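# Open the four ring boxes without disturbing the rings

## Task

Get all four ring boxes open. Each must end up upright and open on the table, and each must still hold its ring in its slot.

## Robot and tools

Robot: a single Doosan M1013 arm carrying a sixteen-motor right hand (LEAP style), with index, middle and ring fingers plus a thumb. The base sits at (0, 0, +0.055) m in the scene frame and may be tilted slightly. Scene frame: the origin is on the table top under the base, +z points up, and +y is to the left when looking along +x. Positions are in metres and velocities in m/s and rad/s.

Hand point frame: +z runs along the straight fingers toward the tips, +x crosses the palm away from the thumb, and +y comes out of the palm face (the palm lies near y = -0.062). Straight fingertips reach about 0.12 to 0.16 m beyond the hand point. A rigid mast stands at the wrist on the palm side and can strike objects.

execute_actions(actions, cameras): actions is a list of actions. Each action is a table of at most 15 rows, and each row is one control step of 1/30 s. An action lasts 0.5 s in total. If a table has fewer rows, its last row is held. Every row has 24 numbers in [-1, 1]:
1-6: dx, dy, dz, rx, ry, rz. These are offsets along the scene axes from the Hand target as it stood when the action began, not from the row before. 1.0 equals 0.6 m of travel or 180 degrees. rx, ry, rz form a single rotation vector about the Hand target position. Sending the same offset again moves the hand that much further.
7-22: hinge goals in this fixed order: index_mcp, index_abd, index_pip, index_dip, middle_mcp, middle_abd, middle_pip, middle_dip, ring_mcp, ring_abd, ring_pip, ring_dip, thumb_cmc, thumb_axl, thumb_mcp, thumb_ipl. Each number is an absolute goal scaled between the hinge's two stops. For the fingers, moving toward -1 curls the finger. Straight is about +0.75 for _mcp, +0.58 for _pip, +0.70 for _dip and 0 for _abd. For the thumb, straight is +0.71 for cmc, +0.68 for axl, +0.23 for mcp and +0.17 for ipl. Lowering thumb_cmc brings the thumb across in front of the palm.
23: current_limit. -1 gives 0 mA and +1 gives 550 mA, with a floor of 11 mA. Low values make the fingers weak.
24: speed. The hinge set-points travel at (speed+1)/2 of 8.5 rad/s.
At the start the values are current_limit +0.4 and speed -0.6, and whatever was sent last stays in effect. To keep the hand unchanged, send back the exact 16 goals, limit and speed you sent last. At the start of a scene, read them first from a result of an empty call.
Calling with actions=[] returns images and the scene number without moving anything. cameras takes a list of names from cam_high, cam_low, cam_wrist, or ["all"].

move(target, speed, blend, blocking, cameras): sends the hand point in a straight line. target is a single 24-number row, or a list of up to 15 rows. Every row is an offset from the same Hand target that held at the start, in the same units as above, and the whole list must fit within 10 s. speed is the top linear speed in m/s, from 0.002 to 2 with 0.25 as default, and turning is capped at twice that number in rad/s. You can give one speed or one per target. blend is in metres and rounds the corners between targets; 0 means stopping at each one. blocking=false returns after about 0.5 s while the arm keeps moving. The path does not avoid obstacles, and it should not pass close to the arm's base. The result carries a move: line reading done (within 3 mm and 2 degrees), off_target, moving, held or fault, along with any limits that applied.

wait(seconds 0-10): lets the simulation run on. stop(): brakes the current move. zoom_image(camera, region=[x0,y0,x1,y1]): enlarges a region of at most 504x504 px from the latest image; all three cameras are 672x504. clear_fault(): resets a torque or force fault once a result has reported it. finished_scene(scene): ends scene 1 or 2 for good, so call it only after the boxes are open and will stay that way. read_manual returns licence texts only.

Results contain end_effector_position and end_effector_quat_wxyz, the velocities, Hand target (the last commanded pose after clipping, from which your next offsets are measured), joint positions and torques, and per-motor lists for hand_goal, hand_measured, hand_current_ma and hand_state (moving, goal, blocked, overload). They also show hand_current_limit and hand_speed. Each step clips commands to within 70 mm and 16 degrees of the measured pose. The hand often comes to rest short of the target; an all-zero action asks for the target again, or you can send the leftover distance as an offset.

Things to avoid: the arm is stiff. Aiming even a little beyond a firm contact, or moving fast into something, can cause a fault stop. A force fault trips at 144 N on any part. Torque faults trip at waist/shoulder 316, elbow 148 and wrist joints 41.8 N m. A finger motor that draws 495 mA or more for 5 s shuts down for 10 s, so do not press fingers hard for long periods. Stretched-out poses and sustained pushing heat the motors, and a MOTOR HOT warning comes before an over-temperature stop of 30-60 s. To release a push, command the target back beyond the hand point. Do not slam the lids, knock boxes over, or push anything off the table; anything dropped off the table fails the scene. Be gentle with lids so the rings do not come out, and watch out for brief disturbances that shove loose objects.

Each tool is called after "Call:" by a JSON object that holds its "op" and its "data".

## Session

Call:
{"op": "execute_actions", "data": {"actions": []}}

Scene clock: 0.00 s.
end_effector_position=(+0.9626, +0.4354, +0.2425) hand_goal=(+0.754, +0.000, +0.576, +0.696, +0.754, +0.000, +0.576, +0.696, +0.754, +0.000, +0.576, +0.696, +0.714, +0.678, +0.226, +0.168) hand_measured=(+0.754, +0.000, +0.576, +0.696, +0.754, +0.000, +0.576, +0.696, +0.754, +0.000, +0.576, +0.696, +0.714, +0.678, +0.226, +0.168) hand_current_ma=(+0, +0, +0, +0, +0, +0, +0, +0, +0, +0, +0, +0, +0, +0, +0, +0) hand_state=(goal, goal, goal, goal, goal, goal, goal, goal, goal, goal, goal, goal, goal, goal, goal, goal) hand_current_limit=0.40 hand_speed=-0.60 end_effector_quat_wxyz=(+0.182, -0.345, +0.921, +0.011)
Joint positions: [0.312 0.793 1.086 0.042 0.902 1.135]
Joint velocities: within noise
Joint torques (N m): no reading
Hand target: +0.9626, +0.4354, +0.2425; +0.182, -0.345, +0.921, +0.011
camera_calibration:
cam_wrist: T_world_to_cam=[[0.151208, 0.957959, 0.243825, -0.589729], [0.429906, -0.285842, 0.856432, -0.537721], [0.890122, -0.0246771, -0.455054, -0.615241], [0, 0, 0, 1]] pos_world=[0.86798, 0.396051, 0.324344]

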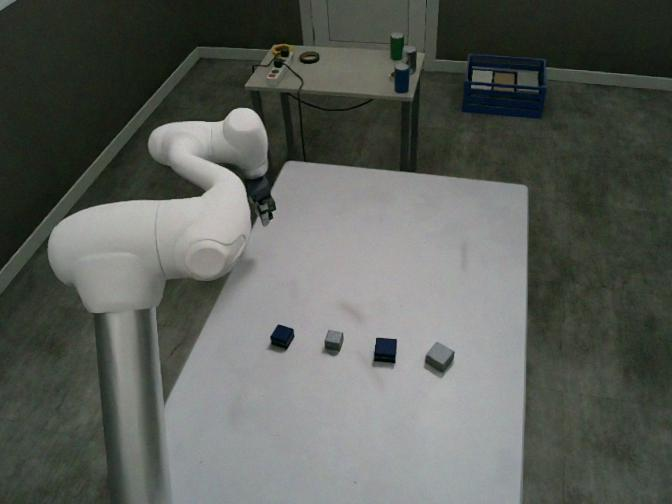

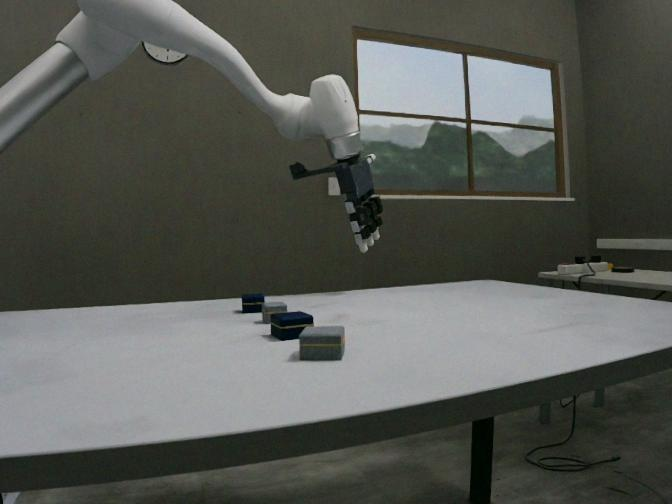

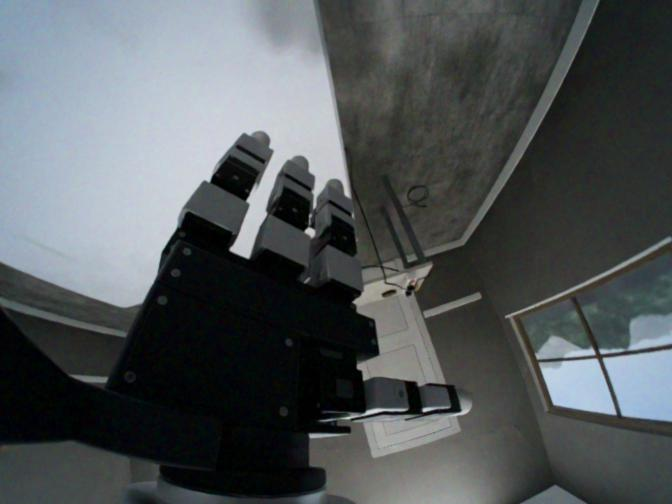

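Call:
{"op": "zoom_image", "data": {"camera": "cam_high", "region": [260, 315, 480, 385]}}

Call:
{"op": "zoom_image", "data": {"camera": "cam_low", "region": [230, 280, 360, 370]}}

Scaled by 2.291.

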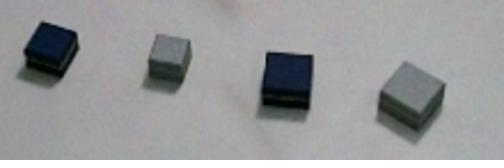

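Scaled by 3.877.

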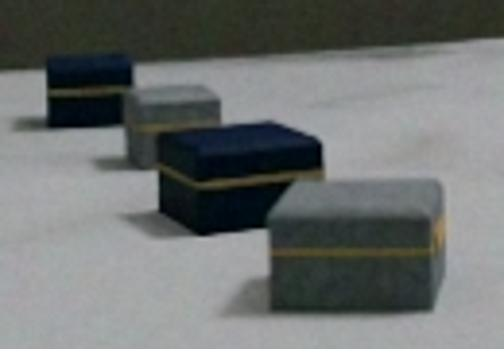

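Call:
{"op": "move", "data": {"target": [-0.3757, -0.4135, -0.0708, 0.0997, 0.1085, -0.7292, 0.754, 0.083, 0.576, -0.029, 1.0, 0.0, 0.796, -0.464, 0.754, -0.083, 0.576, -0.029, 0.714, 0.678, 0.226, 0.168, 0.6, -0.7], "speed": 0.7, "cameras": ["all"]}}

Call:
{"op": "zoom_image", "data": {"camera": "cam_wrist", "region": [200, 60, 400, 220]}}

Call:
{"op": "zoom_image", "data": {"camera": "cam_low", "region": [230, 280, 360, 370]}}

Scene clock: 20.67 s.
end_effector_position=(+0.7373, +0.1872, +0.2001) hand_goal=(+0.754, +0.084, +0.576, -0.028, +1.000, +0.000, +0.796, -0.464, +0.754, -0.082, +0.576, -0.028, +0.714, +0.678, +0.226, +0.168) hand_measured=(+0.754, +0.080, +0.576, -0.024, +0.990, +0.000, +0.792, -0.460, +0.754, -0.080, +0.576, -0.024, +0.714, +0.678, +0.224, +0.168) hand_current_ma=(+0, -3, +0, +3, -12, +0, -4, +3, +0, +1, +0, +3, +0, +0, -2, +0) hand_state=(goal, goal, goal, goal, goal, goal, goal, goal, goal, goal, goal, goal, goal, goal, goal, goal) hand_current_limit=0.60 hand_speed=-0.70 end_effector_quat_wxyz=(+0.000, +0.719, +0.695, +0.000)
Joint positions: [0.279 0.394 1.813 -0.013 0.938 3.455]
Joint torques (N m): [-1.33 -67.28 -33.57 3.91 -0.41 0.36]
Hand target: +0.7372, +0.1873, +0.2001; +0.000, +0.719, +0.695, +0.000
Off the commanded pose: 0.000 m, 0 deg.
move: done
camera_calibration:
cam_wrist: T_world_to_cam=[[0.579179, -0.814283, 0.0386752, -0.250149], [-0.596989, -0.391361, 0.700315, 0.33265], [-0.555118, -0.428696, -0.712786, 0.752722], [0, 0, 0, 1]] pos_world=[0.761319, 0.249183, 0.313245]

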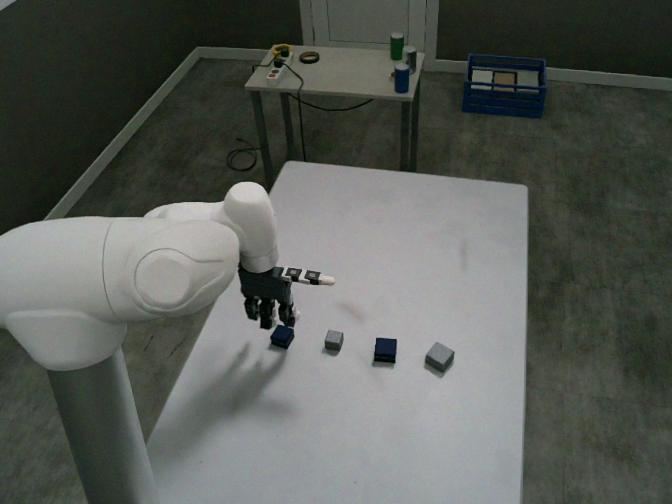

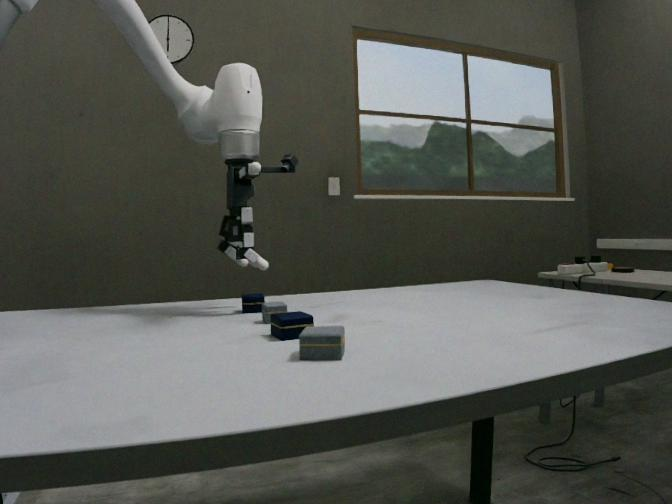

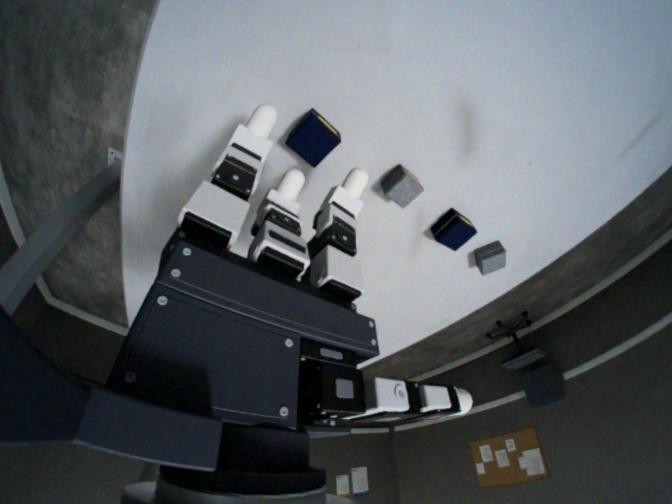

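Scaled by 2.520 from the camera's 672x504 image, which has a finer 960x720 frame.

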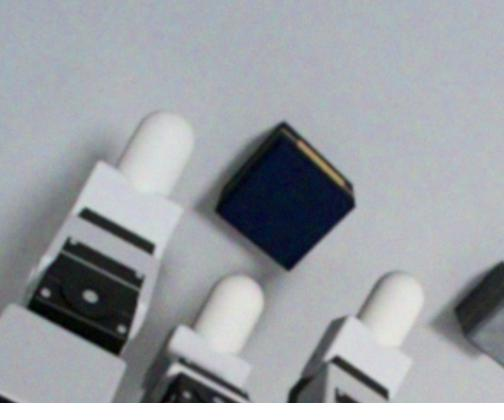

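Scaled by 3.877.

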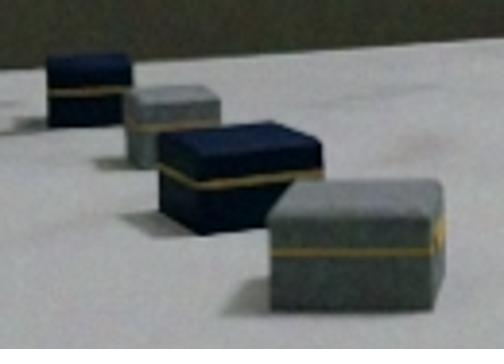

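Call:
{"op": "zoom_image", "data": {"camera": "cam_low", "region": [236, 288, 292, 328]}}

Call:
{"op": "zoom_image", "data": {"camera": "cam_low", "region": [264, 304, 352, 366]}}

Call:
{"op": "zoom_image", "data": {"camera": "cam_wrist", "region": [275, 95, 355, 175]}}

Scaled by 9.000.

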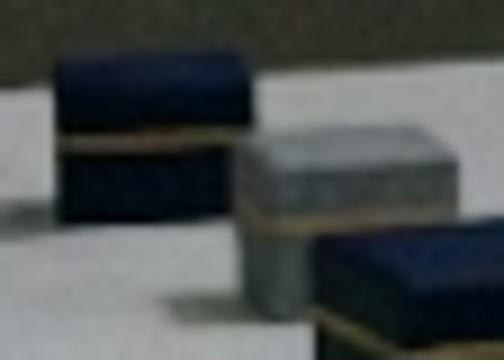

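Scaled by 5.727.

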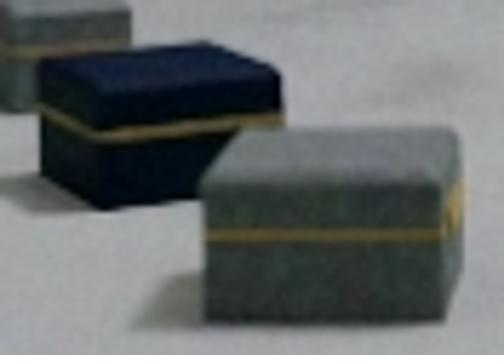

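Scaled by 6.300 from the camera's 672x504 image, which has a finer 960x720 frame.

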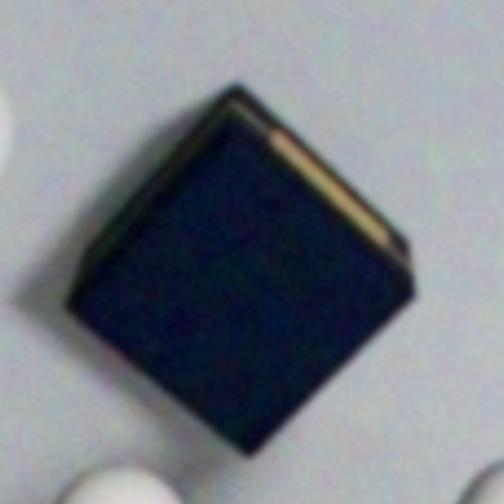

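Call:
{"op": "move", "data": {"target": [[-0.0662, -0.016, -0.0667, 0, 0, -0.0444, 0.754, 0.083, 0.576, -0.029, 1.0, 0.0, 0.796, -0.464, 0.754, -0.083, 0.576, -0.029, 0.714, 0.678, 0.226, 0.168, 0.6, -0.8], [-0.0662, -0.016, -0.1468, 0, 0, -0.0444, 0.754, 0.083, 0.576, -0.029, 1.0, 0.0, 0.796, -0.464, 0.754, -0.083, 0.576, -0.029, 0.714, 0.678, 0.226, 0.168, 0.6, -0.8], [-0.0662, -0.016, -0.1468, 0, 0, -0.0444, 0.754, -0.45, 0.576, -0.029, 1.0, 0.0, 0.796, -0.464, 0.754, 0.45, 0.576, -0.029, 0.714, 0.678, 0.226, 0.168, 0.78, -0.78], [-0.0662, -0.016, -0.1468, 0, 0, -0.0444, 0.829, -0.45, 0.62, -0.029, 1.0, 0.0, 0.343, -0.348, 0.829, 0.45, 0.62, -0.029, 0.714, 0.678, 0.226, 0.168, 0.78, -0.78], [-0.0662, -0.016, -0.1468, 0, 0, -0.0444, 0.829, -0.45, 0.62, -0.029, 1.0, 0.0, 0.42, -0.72, 0.829, 0.45, 0.62, -0.029, 0.714, 0.678, 0.226, 0.168, 0.78, -0.88]], "speed": [0.2, 0.14, 0.1, 0.1, 0.1], "blend": [0.015, 0, 0, 0, 0.001], "cameras": ["cam_wrist", "cam_low"]}}

Call:
{"op": "zoom_image", "data": {"camera": "cam_wrist", "region": [200, 80, 380, 260]}}

Call:
{"op": "zoom_image", "data": {"camera": "cam_low", "region": [210, 250, 310, 330]}}

Scene clock: 30.50 s.
end_effector_position=(+0.6975, +0.1777, +0.1120) hand_goal=(+0.830, -0.450, +0.620, -0.028, +1.000, +0.000, +0.420, -0.720, +0.830, +0.450, +0.620, -0.028, +0.714, +0.678, +0.226, +0.168) hand_measured=(+0.776, -0.138, +0.584, -0.048, +1.000, +0.000, +0.428, -0.716, +0.782, +0.158, +0.584, -0.044, +0.714, +0.678, +0.224, +0.168) hand_current_ma=(-145, +489, -74, -31, +0, +0, +9, +4, -121, -489, -74, -24, +0, +0, -3, +0) hand_state=(blocked, blocked, blocked, goal, goal, goal, goal, goal, blocked, blocked, blocked, goal, goal, goal, goal, goal) hand_current_limit=0.78 hand_speed=-0.88 end_effector_quat_wxyz=(+0.000, +0.766, +0.643, +0.000)
Joint positions: [0.295 0.451 1.933 -0.015 0.762 3.613]
Joint torques (N m): [-1.18 -65.3 -26.81 3.48 -0.04 0.37]
Hand target: +0.6975, +0.1777, +0.1120; +0.000, +0.766, +0.643, +0.000
Off the commanded pose: 0.000 m, 0 deg.
move: done
camera_calibration:
cam_wrist: T_world_to_cam=[[0.460463, -0.886836, 0.0386705, -0.135727], [-0.645531, -0.304633, 0.700349, 0.385332], [-0.609314, -0.347447, -0.712753, 0.687143], [0, 0, 0, 1]] pos_world=[0.729927, 0.235764, 0.225145]
Images, in order (width x height): cam_low 672x504, cam_wrist 672x504.

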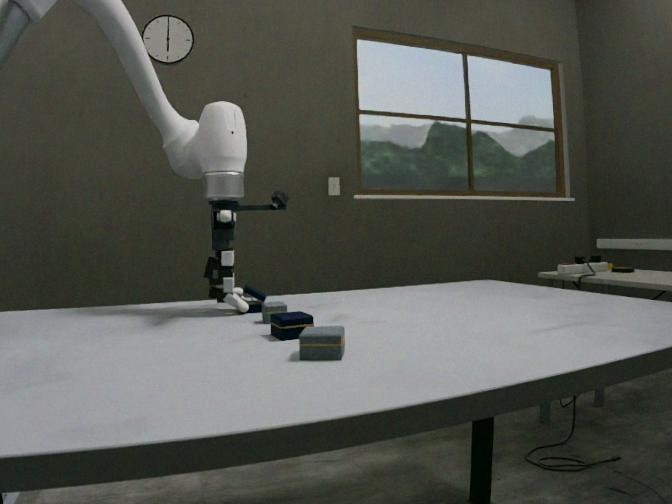

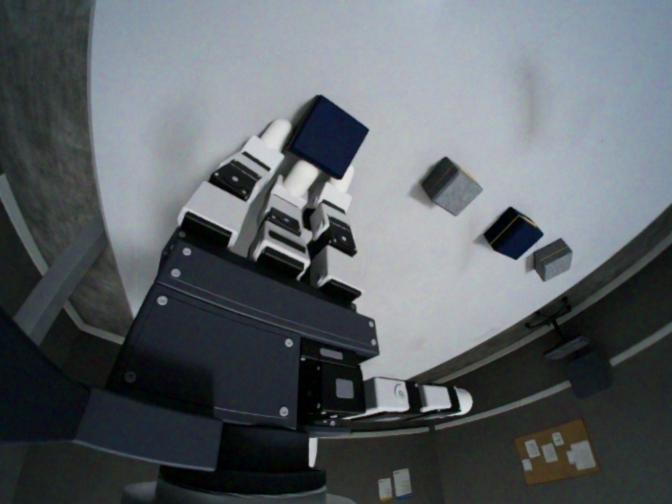

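Scaled by 2.800 from the camera's 672x504 image, which has a finer 960x720 frame.

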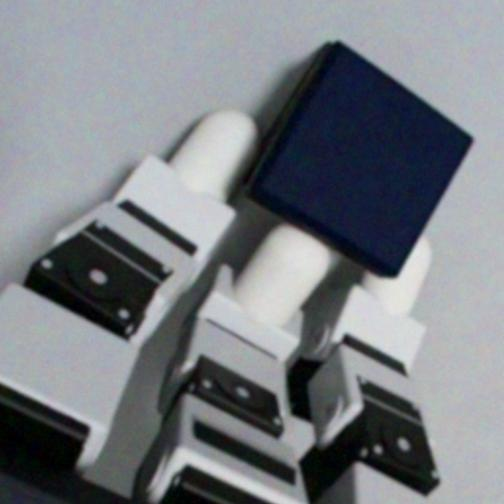

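Scaled by 5.040.

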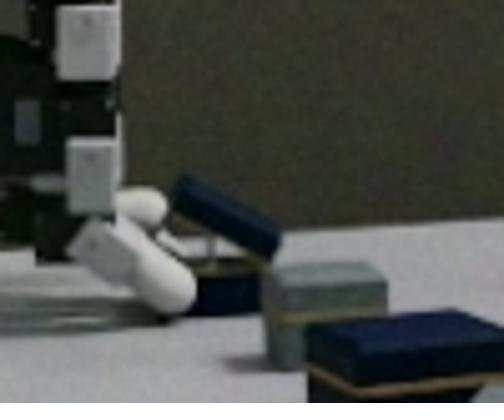

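Call:
{"op": "move", "data": {"target": [[0, 0, 0, 0, 0, 0, 0.8, -0.45, 0.6, -0.029, 0.452, 0.0, 0.44, -0.72, 0.8, 0.45, 0.6, -0.029, 0.714, 0.678, 0.226, 0.168, 0.6, -0.82], [0, 0, 0, 0, 0, 0, 0.8, -0.45, 0.6, -0.029, 0.44, 0.0, 0.44, -0.54, 0.8, 0.45, 0.6, -0.029, 0.714, 0.678, 0.226, 0.168, 0.6, -0.86], [0, 0, 0, 0, 0, 0, 0.8, -0.45, 0.6, -0.029, 0.6, 0.0, 0.44, -0.72, 0.8, 0.45, 0.6, -0.029, 0.714, 0.678, 0.226, 0.168, 0.6, -0.8], [0, 0, 0, 0, 0, 0, 0.754, 0.083, 0.576, -0.029, 1.0, 0.0, 0.44, -0.72, 0.754, -0.083, 0.576, -0.029, 0.714, 0.678, 0.226, 0.168, 0.6, -0.78], [0, 0, 0.1467, 0, 0, 0, 0.754, 0.083, 0.576, -0.029, 1.0, 0.0, 0.796, -0.464, 0.754, -0.083, 0.576, -0.029, 0.714, 0.678, 0.226, 0.168, 0.6, -0.78], [0.0923, -0.2252, 0.1467, 0, 0, 0.0556, 0.754, 0.083, 0.576, -0.029, 1.0, 0.0, 0.796, -0.464, 0.754, -0.083, 0.576, -0.029, 0.714, 0.678, 0.226, 0.168, 0.6, -0.78]], "speed": [0.1, 0.1, 0.1, 0.1, 0.25, 0.3], "blend": [0, 0, 0, 0, 0.02, 0.001], "cameras": ["all"]}}

Call:
{"op": "zoom_image", "data": {"camera": "cam_wrist", "region": [260, 80, 380, 180]}}

Call:
{"op": "zoom_image", "data": {"camera": "cam_low", "region": [230, 270, 360, 370]}}

Scene clock: 38.17 s.
end_effector_position=(+0.7529, +0.0426, +0.2000) hand_goal=(+0.754, +0.084, +0.576, -0.028, +1.000, +0.000, +0.796, -0.464, +0.754, -0.082, +0.576, -0.028, +0.714, +0.678, +0.226, +0.168) hand_measured=(+0.754, +0.080, +0.574, -0.030, +0.992, +0.000, +0.792, -0.466, +0.756, -0.080, +0.574, -0.030, +0.714, +0.678, +0.224, +0.168) hand_current_ma=(+1, -2, -2, -2, -11, +0, -5, -2, +1, +2, -2, -2, +0, +0, -3, +0) hand_state=(goal, goal, goal, goal, goal, goal, goal, goal, goal, goal, goal, goal, goal, goal, goal, goal) hand_current_limit=0.60 hand_speed=-0.78 end_effector_quat_wxyz=(+0.000, +0.707, +0.707, +0.000)
Joint positions: [0.061 0.37 1.846 -0.014 0.927 3.201]
Joint torques (N m): [-1.7 -65.37 -33.26 3.8 -0.41 0.4]
Hand target: +0.7529, +0.0426, +0.2000; +0.000, +0.707, +0.707, +0.000
Off the commanded pose: 0.000 m, 0 deg.
move: done; blend cut to 0 m at target 5
camera_calibration:
cam_wrist: T_world_to_cam=[[0.607524, -0.793358, 0.038693, -0.399158], [-0.582824, -0.41215, 0.70032, 0.275647], [-0.539657, -0.448013, -0.712779, 0.68849], [0, 0, 0, 1]] pos_world=[0.7747, 0.105385, 0.313145]

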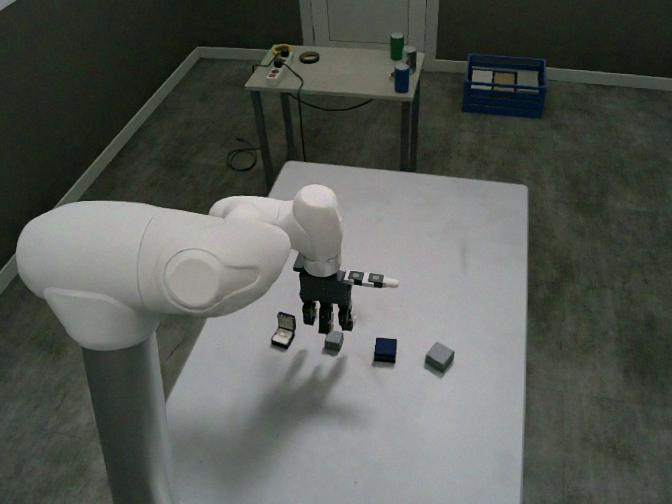

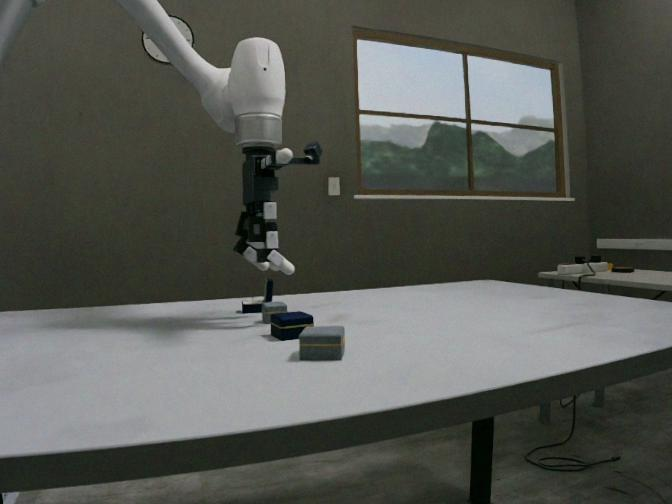

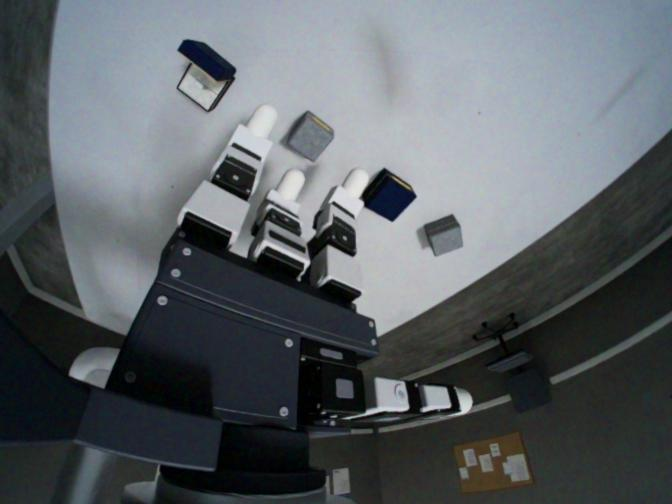

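Scaled by 4.200 from the camera's 672x504 image, which has a finer 960x720 frame.

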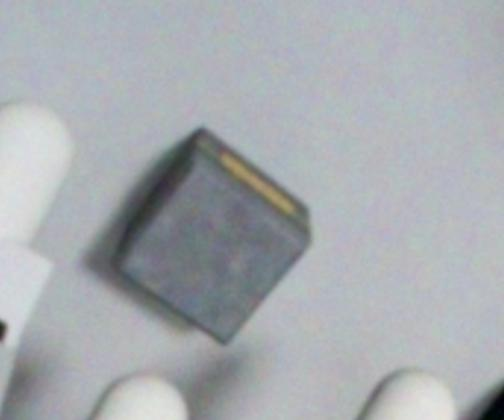

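Scaled by 3.877.

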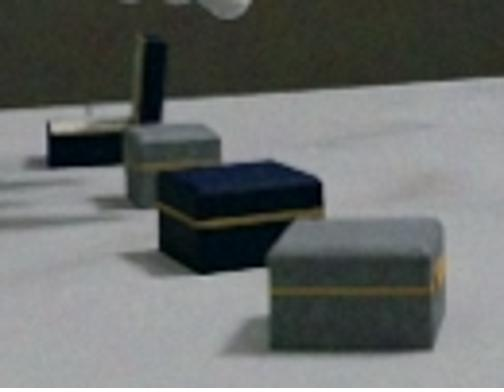

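Call:
{"op": "zoom_image", "data": {"camera": "cam_low", "region": [256, 294, 292, 326]}}

Scaled by 14.000.

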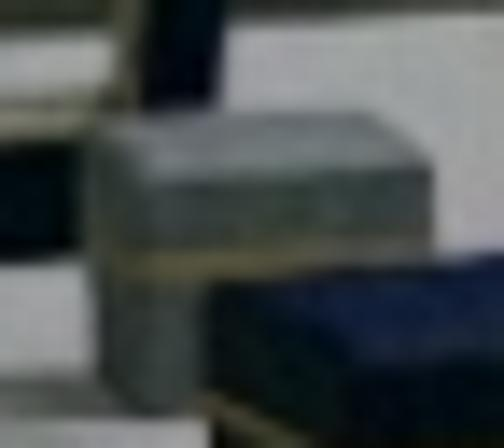

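Call:
{"op": "move", "data": {"target": [[-0.055, -0.0067, -0.0667, 0, 0, -0.0111, 0.754, 0.083, 0.576, -0.029, 1.0, 0.0, 0.796, -0.464, 0.754, -0.083, 0.576, -0.029, 0.714, 0.678, 0.226, 0.168, 0.6, -0.8], [-0.055, -0.0067, -0.1467, 0, 0, -0.0111, 0.754, 0.083, 0.576, -0.029, 1.0, 0.0, 0.796, -0.464, 0.754, -0.083, 0.576, -0.029, 0.714, 0.678, 0.226, 0.168, 0.6, -0.8], [-0.055, -0.0067, -0.1467, 0, 0, -0.0111, 0.754, -0.45, 0.576, -0.029, 1.0, 0.0, 0.796, -0.464, 0.754, 0.45, 0.576, -0.029, 0.714, 0.678, 0.226, 0.168, 0.78, -0.78], [-0.055, -0.0067, -0.1467, 0, 0, -0.0111, 0.829, -0.45, 0.62, -0.029, 1.0, 0.0, 0.343, -0.348, 0.829, 0.45, 0.62, -0.029, 0.714, 0.678, 0.226, 0.168, 0.78, -0.78], [-0.055, -0.0067, -0.1467, 0, 0, -0.0111, 0.829, -0.45, 0.62, -0.029, 1.0, 0.0, 0.42, -0.72, 0.829, 0.45, 0.62, -0.029, 0.714, 0.678, 0.226, 0.168, 0.78, -0.88]], "speed": [0.2, 0.14, 0.1, 0.1, 0.1], "blend": [0.015, 0, 0, 0, 0.001], "cameras": ["cam_wrist", "cam_low"]}}

Call:
{"op": "zoom_image", "data": {"camera": "cam_wrist", "region": [200, 80, 380, 260]}}

Call:
{"op": "zoom_image", "data": {"camera": "cam_low", "region": [220, 250, 320, 330]}}

Scene clock: 49.50 s.
end_effector_position=(+0.7199, +0.0386, +0.1120) hand_goal=(+0.830, -0.450, +0.620, -0.028, +1.000, +0.000, +0.420, -0.720, +0.830, +0.450, +0.620, -0.028, +0.714, +0.678, +0.226, +0.168) hand_measured=(+0.774, -0.182, +0.580, -0.052, +1.000, +0.000, +0.444, -0.710, +0.784, +0.206, +0.580, -0.050, +0.714, +0.678, +0.224, +0.168) hand_current_ma=(-151, +489, -86, -42, +0, +0, +42, +14, -111, -489, -84, -35, +0, +0, -3, +0) hand_state=(blocked, blocked, blocked, blocked, goal, goal, blocked, goal, blocked, blocked, blocked, blocked, goal, goal, goal, goal) hand_current_limit=0.78 hand_speed=-0.88 end_effector_quat_wxyz=(+0.000, +0.719, +0.695, +0.000)
Joint positions: [0.06 0.43 1.964 -0.017 0.749 3.24]
Joint torques (N m): [-1.79 -64.06 -27.41 3.28 -0.2 0.37]
Hand target: +0.7199, +0.0386, +0.1120; +0.000, +0.719, +0.695, +0.000
Off the commanded pose: 0.000 m, 0 deg.
move: done
camera_calibration:
cam_wrist: T_world_to_cam=[[0.579502, -0.814052, 0.0386747, -0.358009], [-0.596847, -0.391609, 0.700297, 0.325757], [-0.554933, -0.428907, -0.712803, 0.616335], [0, 0, 0, 1]] pos_world=[0.743919, 0.100482, 0.225045]
Images, in order (width x height): cam_low 672x504, cam_wrist 672x504.

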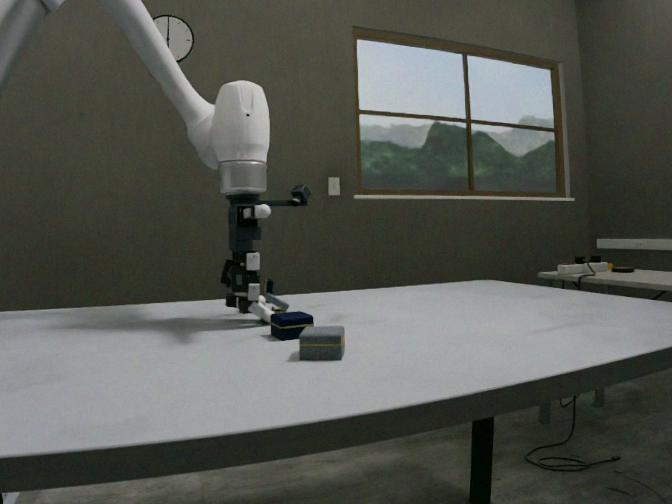

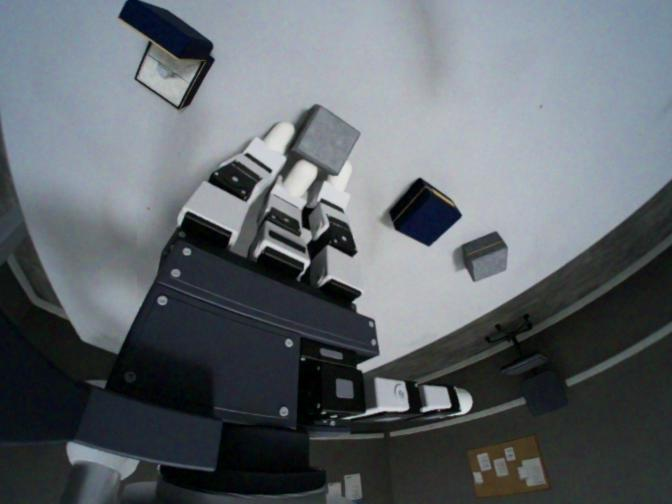

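Scaled by 2.800 from the camera's 672x504 image, which has a finer 960x720 frame.

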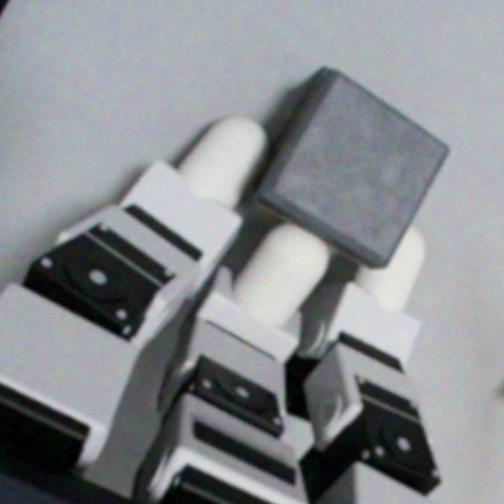

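Scaled by 5.040.

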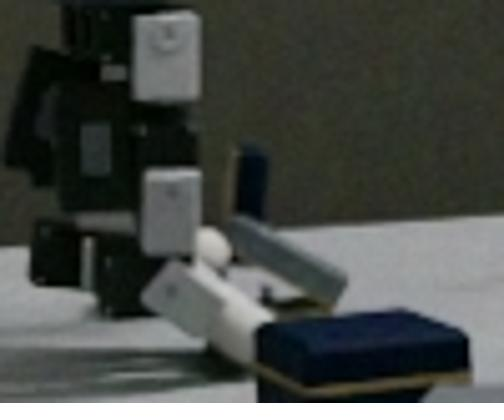

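Call:
{"op": "move", "data": {"target": [[0, 0, 0, 0, 0, 0, 0.8, -0.45, 0.6, -0.029, 0.44, 0.0, 0.44, -0.69, 0.8, 0.45, 0.6, -0.029, 0.714, 0.678, 0.226, 0.168, 0.6, -0.82], [0, 0, 0, 0, 0, 0, 0.8, -0.45, 0.6, -0.029, 0.6, 0.0, 0.44, -0.72, 0.8, 0.45, 0.6, -0.029, 0.714, 0.678, 0.226, 0.168, 0.6, -0.8], [0, 0, 0, 0, 0, 0, 0.754, 0.083, 0.576, -0.029, 1.0, 0.0, 0.44, -0.72, 0.754, -0.083, 0.576, -0.029, 0.714, 0.678, 0.226, 0.168, 0.6, -0.78], [0, 0, 0.1467, 0, 0, 0, 0.754, 0.083, 0.576, -0.029, 1.0, 0.0, 0.796, -0.464, 0.754, -0.083, 0.576, -0.029, 0.714, 0.678, 0.226, 0.168, 0.6, -0.78], [0.05, -0.2233, 0.1467, 0, 0, 0.0111, 0.754, 0.083, 0.576, -0.029, 1.0, 0.0, 0.796, -0.464, 0.754, -0.083, 0.576, -0.029, 0.714, 0.678, 0.226, 0.168, 0.6, -0.78]], "speed": [0.1, 0.1, 0.1, 0.25, 0.3], "blend": [0, 0, 0, 0.02, 0.001], "cameras": ["all"]}}

Call:
{"op": "zoom_image", "data": {"camera": "cam_wrist", "region": [260, 80, 380, 180]}}

Call:
{"op": "zoom_image", "data": {"camera": "cam_low", "region": [230, 270, 360, 370]}}

Call:
{"op": "zoom_image", "data": {"camera": "cam_wrist", "region": [100, 20, 260, 140]}}

Scene clock: 56.73 s.
end_effector_position=(+0.7499, -0.0953, +0.2000) hand_goal=(+0.754, +0.084, +0.576, -0.028, +1.000, +0.000, +0.796, -0.464, +0.754, -0.082, +0.576, -0.028, +0.714, +0.678, +0.226, +0.168) hand_measured=(+0.754, +0.080, +0.574, -0.030, +0.992, -0.002, +0.790, -0.466, +0.756, -0.080, +0.574, -0.030, +0.714, +0.678, +0.224, +0.168) hand_current_ma=(+0, -2, -2, -2, -11, -1, -5, -2, +1, +2, -2, -2, +0, +0, -3, +0) hand_state=(goal, goal, goal, goal, goal, goal, goal, goal, goal, goal, goal, goal, goal, goal, goal, goal) hand_current_limit=0.60 hand_speed=-0.78 end_effector_quat_wxyz=(+0.000, +0.707, +0.707, +0.000)
Joint positions: [-0.146 0.365 1.851 -0.014 0.925 2.995]
Joint torques (N m): [-2.62 -64.88 -33.21 3.72 -0.45 0.36]
Hand target: +0.7499, -0.0954, +0.2000; +0.000, +0.707, +0.707, +0.000
Off the commanded pose: 0.000 m, 0 deg.
move: done; blend cut to 0 m at target 4
camera_calibration:
cam_wrist: T_world_to_cam=[[0.607648, -0.793265, 0.0386509, -0.506898], [-0.582717, -0.412242, 0.700355, 0.216924], [-0.539634, -0.448092, -0.712747, 0.625014], [0, 0, 0, 1]] pos_world=[0.7717, -0.0326158, 0.313145]

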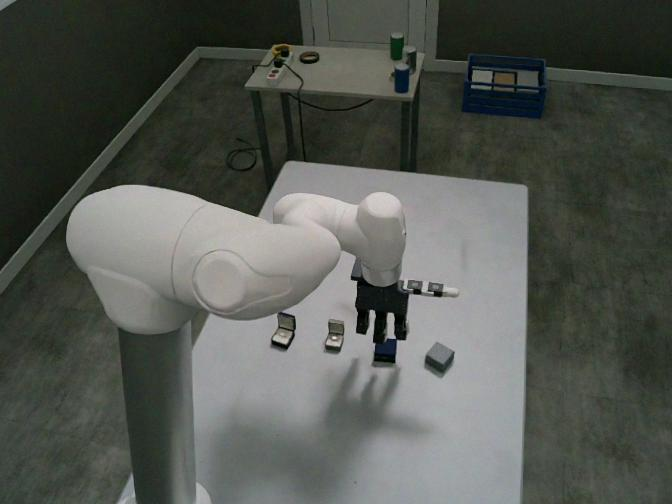

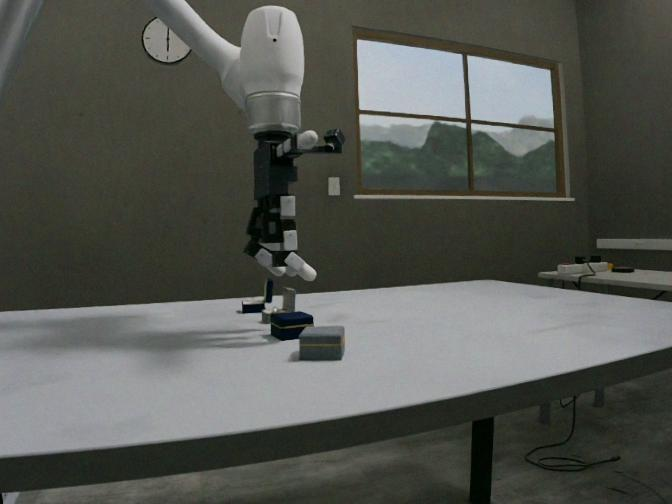

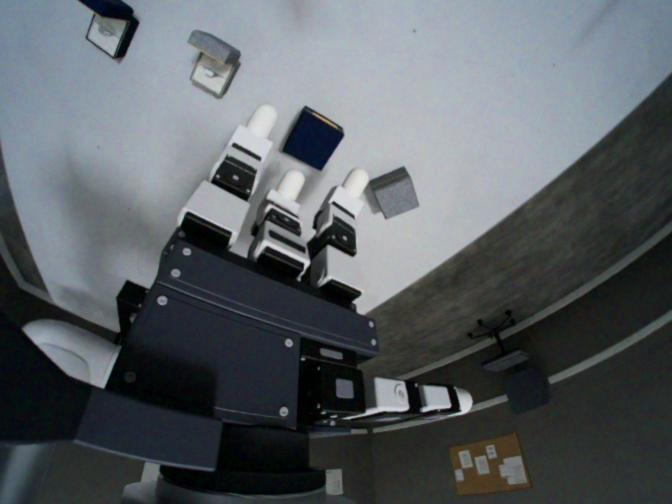

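Scaled by 4.200 from the camera's 672x504 image, which has a finer 960x720 frame.

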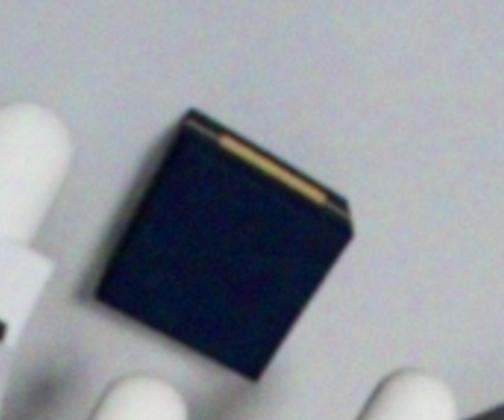

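Scaled by 3.877.

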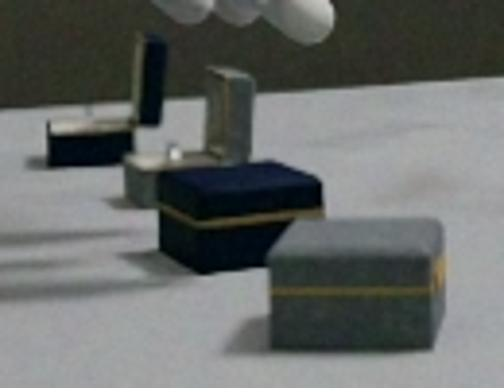

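Scaled by 3.150 from the camera's 672x504 image, which has a finer 960x720 frame.

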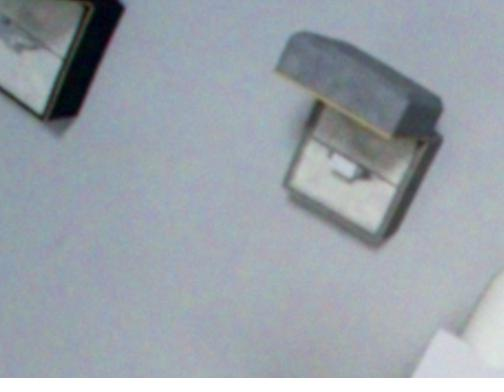

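Call:
{"op": "move", "data": {"target": [[-0.0638, -0.0082, -0.0667, 0, 0, 0.0244, 0.754, 0.083, 0.576, -0.029, 1.0, 0.0, 0.796, -0.464, 0.754, -0.083, 0.576, -0.029, 0.714, 0.678, 0.226, 0.168, 0.6, -0.8], [-0.0638, -0.0082, -0.1467, 0, 0, 0.0244, 0.754, 0.083, 0.576, -0.029, 1.0, 0.0, 0.796, -0.464, 0.754, -0.083, 0.576, -0.029, 0.714, 0.678, 0.226, 0.168, 0.6, -0.8], [-0.0638, -0.0082, -0.1467, 0, 0, 0.0244, 0.754, -0.45, 0.576, -0.029, 1.0, 0.0, 0.796, -0.464, 0.754, 0.45, 0.576, -0.029, 0.714, 0.678, 0.226, 0.168, 0.78, -0.78], [-0.0638, -0.0082, -0.1467, 0, 0, 0.0244, 0.829, -0.45, 0.62, -0.029, 1.0, 0.0, 0.343, -0.348, 0.829, 0.45, 0.62, -0.029, 0.714, 0.678, 0.226, 0.168, 0.78, -0.78], [-0.0638, -0.0082, -0.1467, 0, 0, 0.0244, 0.829, -0.45, 0.62, -0.029, 1.0, 0.0, 0.42, -0.72, 0.829, 0.45, 0.62, -0.029, 0.714, 0.678, 0.226, 0.168, 0.78, -0.88]], "speed": [0.2, 0.14, 0.1, 0.1, 0.1], "blend": [0.015, 0, 0, 0, 0.001], "cameras": ["cam_wrist", "cam_low"]}}

Call:
{"op": "zoom_image", "data": {"camera": "cam_wrist", "region": [200, 80, 380, 260]}}

Call:
{"op": "zoom_image", "data": {"camera": "cam_low", "region": [230, 260, 350, 350]}}

Scene clock: 63.60 s.
end_effector_position=(+0.7116, -0.1003, +0.1120) hand_goal=(+0.830, -0.450, +0.620, -0.028, +1.000, +0.000, +0.420, -0.720, +0.830, +0.450, +0.620, -0.028, +0.714, +0.678, +0.226, +0.168) hand_measured=(+0.766, -0.092, +0.582, -0.046, +1.000, -0.002, +0.434, -0.724, +0.770, +0.112, +0.582, -0.044, +0.714, +0.678, +0.224, +0.168) hand_current_ma=(-181, +489, -78, -27, +0, -1, +21, -3, -164, -489, -80, -23, +0, +0, -3, +0) hand_state=(blocked, blocked, blocked, goal, goal, goal, goal, goal, blocked, blocked, blocked, goal, goal, goal, goal, goal) hand_current_limit=0.78 hand_speed=-0.88 end_effector_quat_wxyz=(+0.000, +0.679, +0.734, +0.000)
Joint positions: [-0.175 0.417 1.981 -0.017 0.742 2.893]
Joint torques (N m): [-1.81 -63.46 -26.97 3.24 -0.22 0.37]
Hand target: +0.7116, -0.1003, +0.1120; +0.000, +0.679, +0.734, +0.000
Off the commanded pose: 0.000 m, 0 deg.
move: done
camera_calibration:
cam_wrist: T_world_to_cam=[[0.666538, -0.744466, 0.0386854, -0.521155], [-0.549507, -0.455594, 0.70034, 0.226261], [-0.503755, -0.488062, -0.71276, 0.50991], [0, 0, 0, 1]] pos_world=[0.728571, -0.0360314, 0.225145]
Images, in order (width x height): cam_low 672x504, cam_wrist 672x504.

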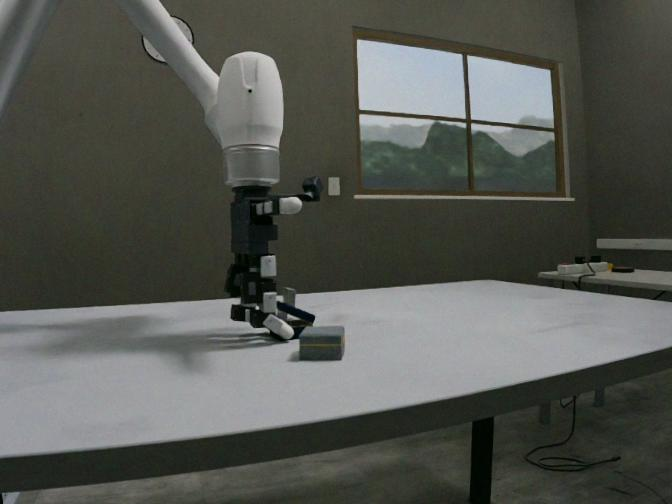

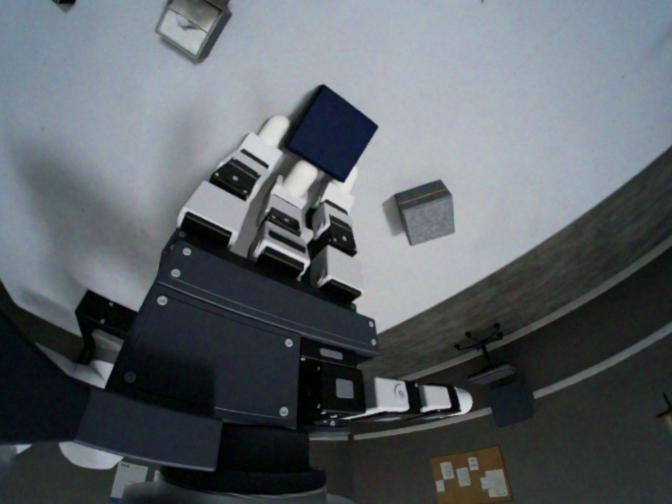

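Scaled by 2.800 from the camera's 672x504 image, which has a finer 960x720 frame.

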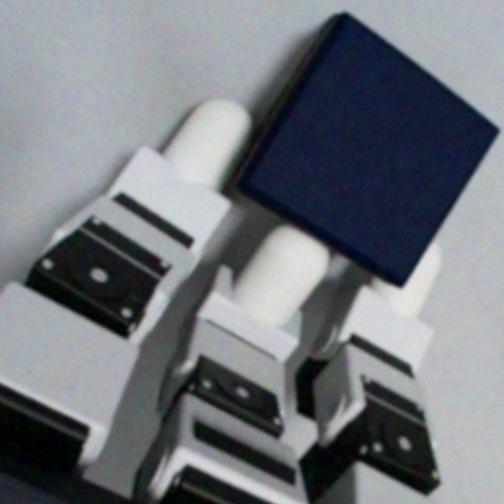

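Scaled by 4.200.

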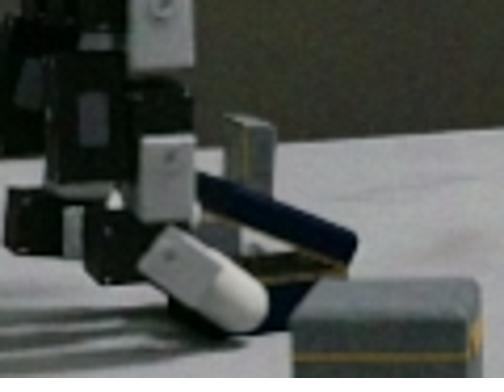

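Call:
{"op": "move", "data": {"target": [[0, 0, 0, 0, 0, 0, 0.8, -0.45, 0.6, -0.029, 0.452, 0.0, 0.44, -0.72, 0.8, 0.45, 0.6, -0.029, 0.714, 0.678, 0.226, 0.168, 0.6, -0.82], [0, 0, 0, 0, 0, 0, 0.8, -0.45, 0.6, -0.029, 0.397, 0.0, 0.44, -0.46, 0.8, 0.45, 0.6, -0.029, 0.714, 0.678, 0.226, 0.168, 0.6, -0.86], [0, 0, 0, 0, 0, 0, 0.8, -0.45, 0.6, -0.029, 0.6, 0.0, 0.44, -0.72, 0.8, 0.45, 0.6, -0.029, 0.714, 0.678, 0.226, 0.168, 0.6, -0.8], [0, 0, 0, 0, 0, 0, 0.754, 0.083, 0.576, -0.029, 1.0, 0.0, 0.44, -0.72, 0.754, -0.083, 0.576, -0.029, 0.714, 0.678, 0.226, 0.168, 0.6, -0.78], [0, 0, 0.1467, 0, 0, 0, 0.754, 0.083, 0.576, -0.029, 1.0, 0.0, 0.796, -0.464, 0.754, -0.083, 0.576, -0.029, 0.714, 0.678, 0.226, 0.168, 0.6, -0.78], [0.0468, -0.2717, 0.1467, 0, 0, -0.1689, 0.754, 0.083, 0.576, -0.029, 1.0, 0.0, 0.796, -0.464, 0.754, -0.083, 0.576, -0.029, 0.714, 0.678, 0.226, 0.168, 0.6, -0.78]], "speed": [0.1, 0.1, 0.1, 0.1, 0.25, 0.35], "blend": [0, 0, 0, 0, 0.02, 0.001], "cameras": ["all"]}}

Call:
{"op": "zoom_image", "data": {"camera": "cam_wrist", "region": [260, 80, 380, 180]}}

Call:
{"op": "zoom_image", "data": {"camera": "cam_low", "region": [230, 270, 360, 370]}}

Scene clock: 75.23 s.
end_effector_position=(+0.7397, -0.2633, +0.2000) hand_goal=(+0.754, +0.084, +0.576, -0.028, +1.000, +0.000, +0.796, -0.464, +0.754, -0.082, +0.576, -0.028, +0.714, +0.678, +0.226, +0.168) hand_measured=(+0.756, +0.080, +0.578, -0.030, +0.992, -0.002, +0.790, -0.466, +0.754, -0.078, +0.576, -0.030, +0.714, +0.678, +0.224, +0.168) hand_current_ma=(+1, -3, +1, -2, -11, -1, -5, -2, +0, +2, +0, -2, +0, +0, -3, +0) hand_state=(goal, goal, goal, goal, goal, goal, goal, goal, goal, goal, goal, goal, goal, goal, goal, goal) hand_current_limit=0.60 hand_speed=-0.78 end_effector_quat_wxyz=(+0.000, +0.848, +0.530, +0.000)
Joint positions: [-0.331 0.409 1.78 -0.014 0.949 3.263]
Joint torques (N m): [-0.92 -69.15 -33.99 3.87 -0.47 0.33]
Hand target: +0.7397, -0.2633, +0.2000; +0.000, +0.848, +0.530, +0.000
Off the commanded pose: 0.000 m, 0 deg.
move: done; blend cut to 0 m at target 5
camera_calibration:
cam_wrist: T_world_to_cam=[[0.198188, -0.9794, 0.0386836, -0.380143], [-0.704545, -0.11491, 0.700295, 0.310228], [-0.681424, -0.166044, -0.712805, 0.723466], [0, 0, 0, 1]] pos_world=[0.786896, -0.216537, 0.313145]

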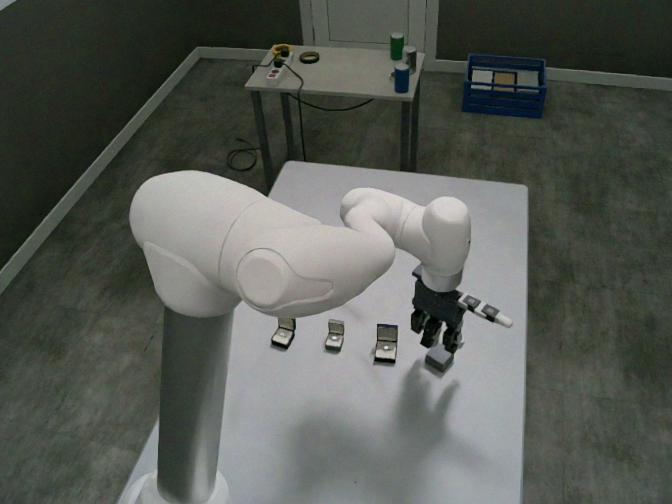

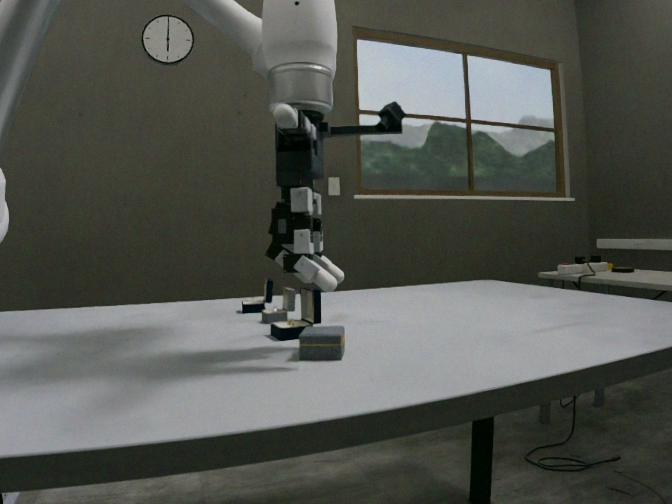

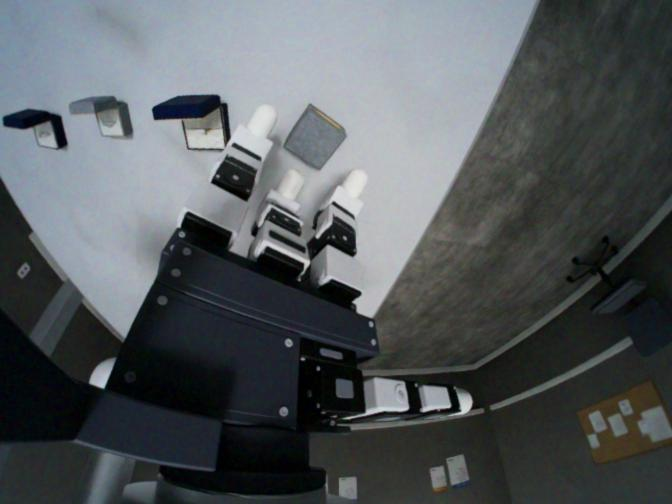

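Scaled by 4.200 from the camera's 672x504 image, which has a finer 960x720 frame.

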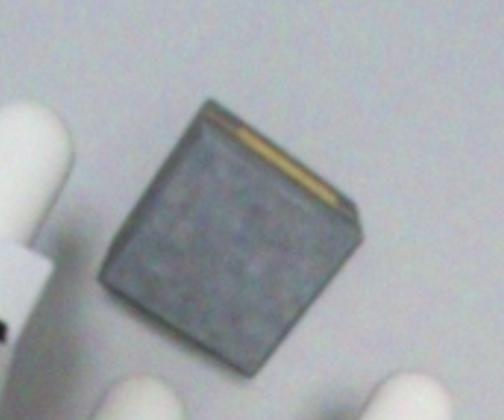

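Scaled by 3.877.

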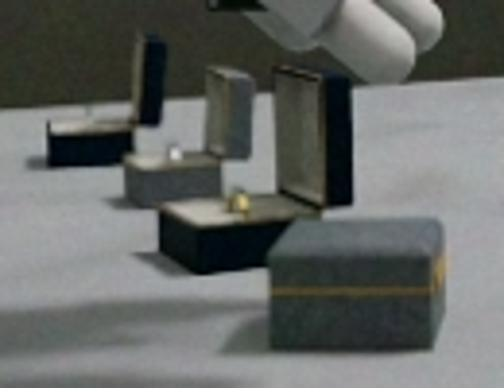

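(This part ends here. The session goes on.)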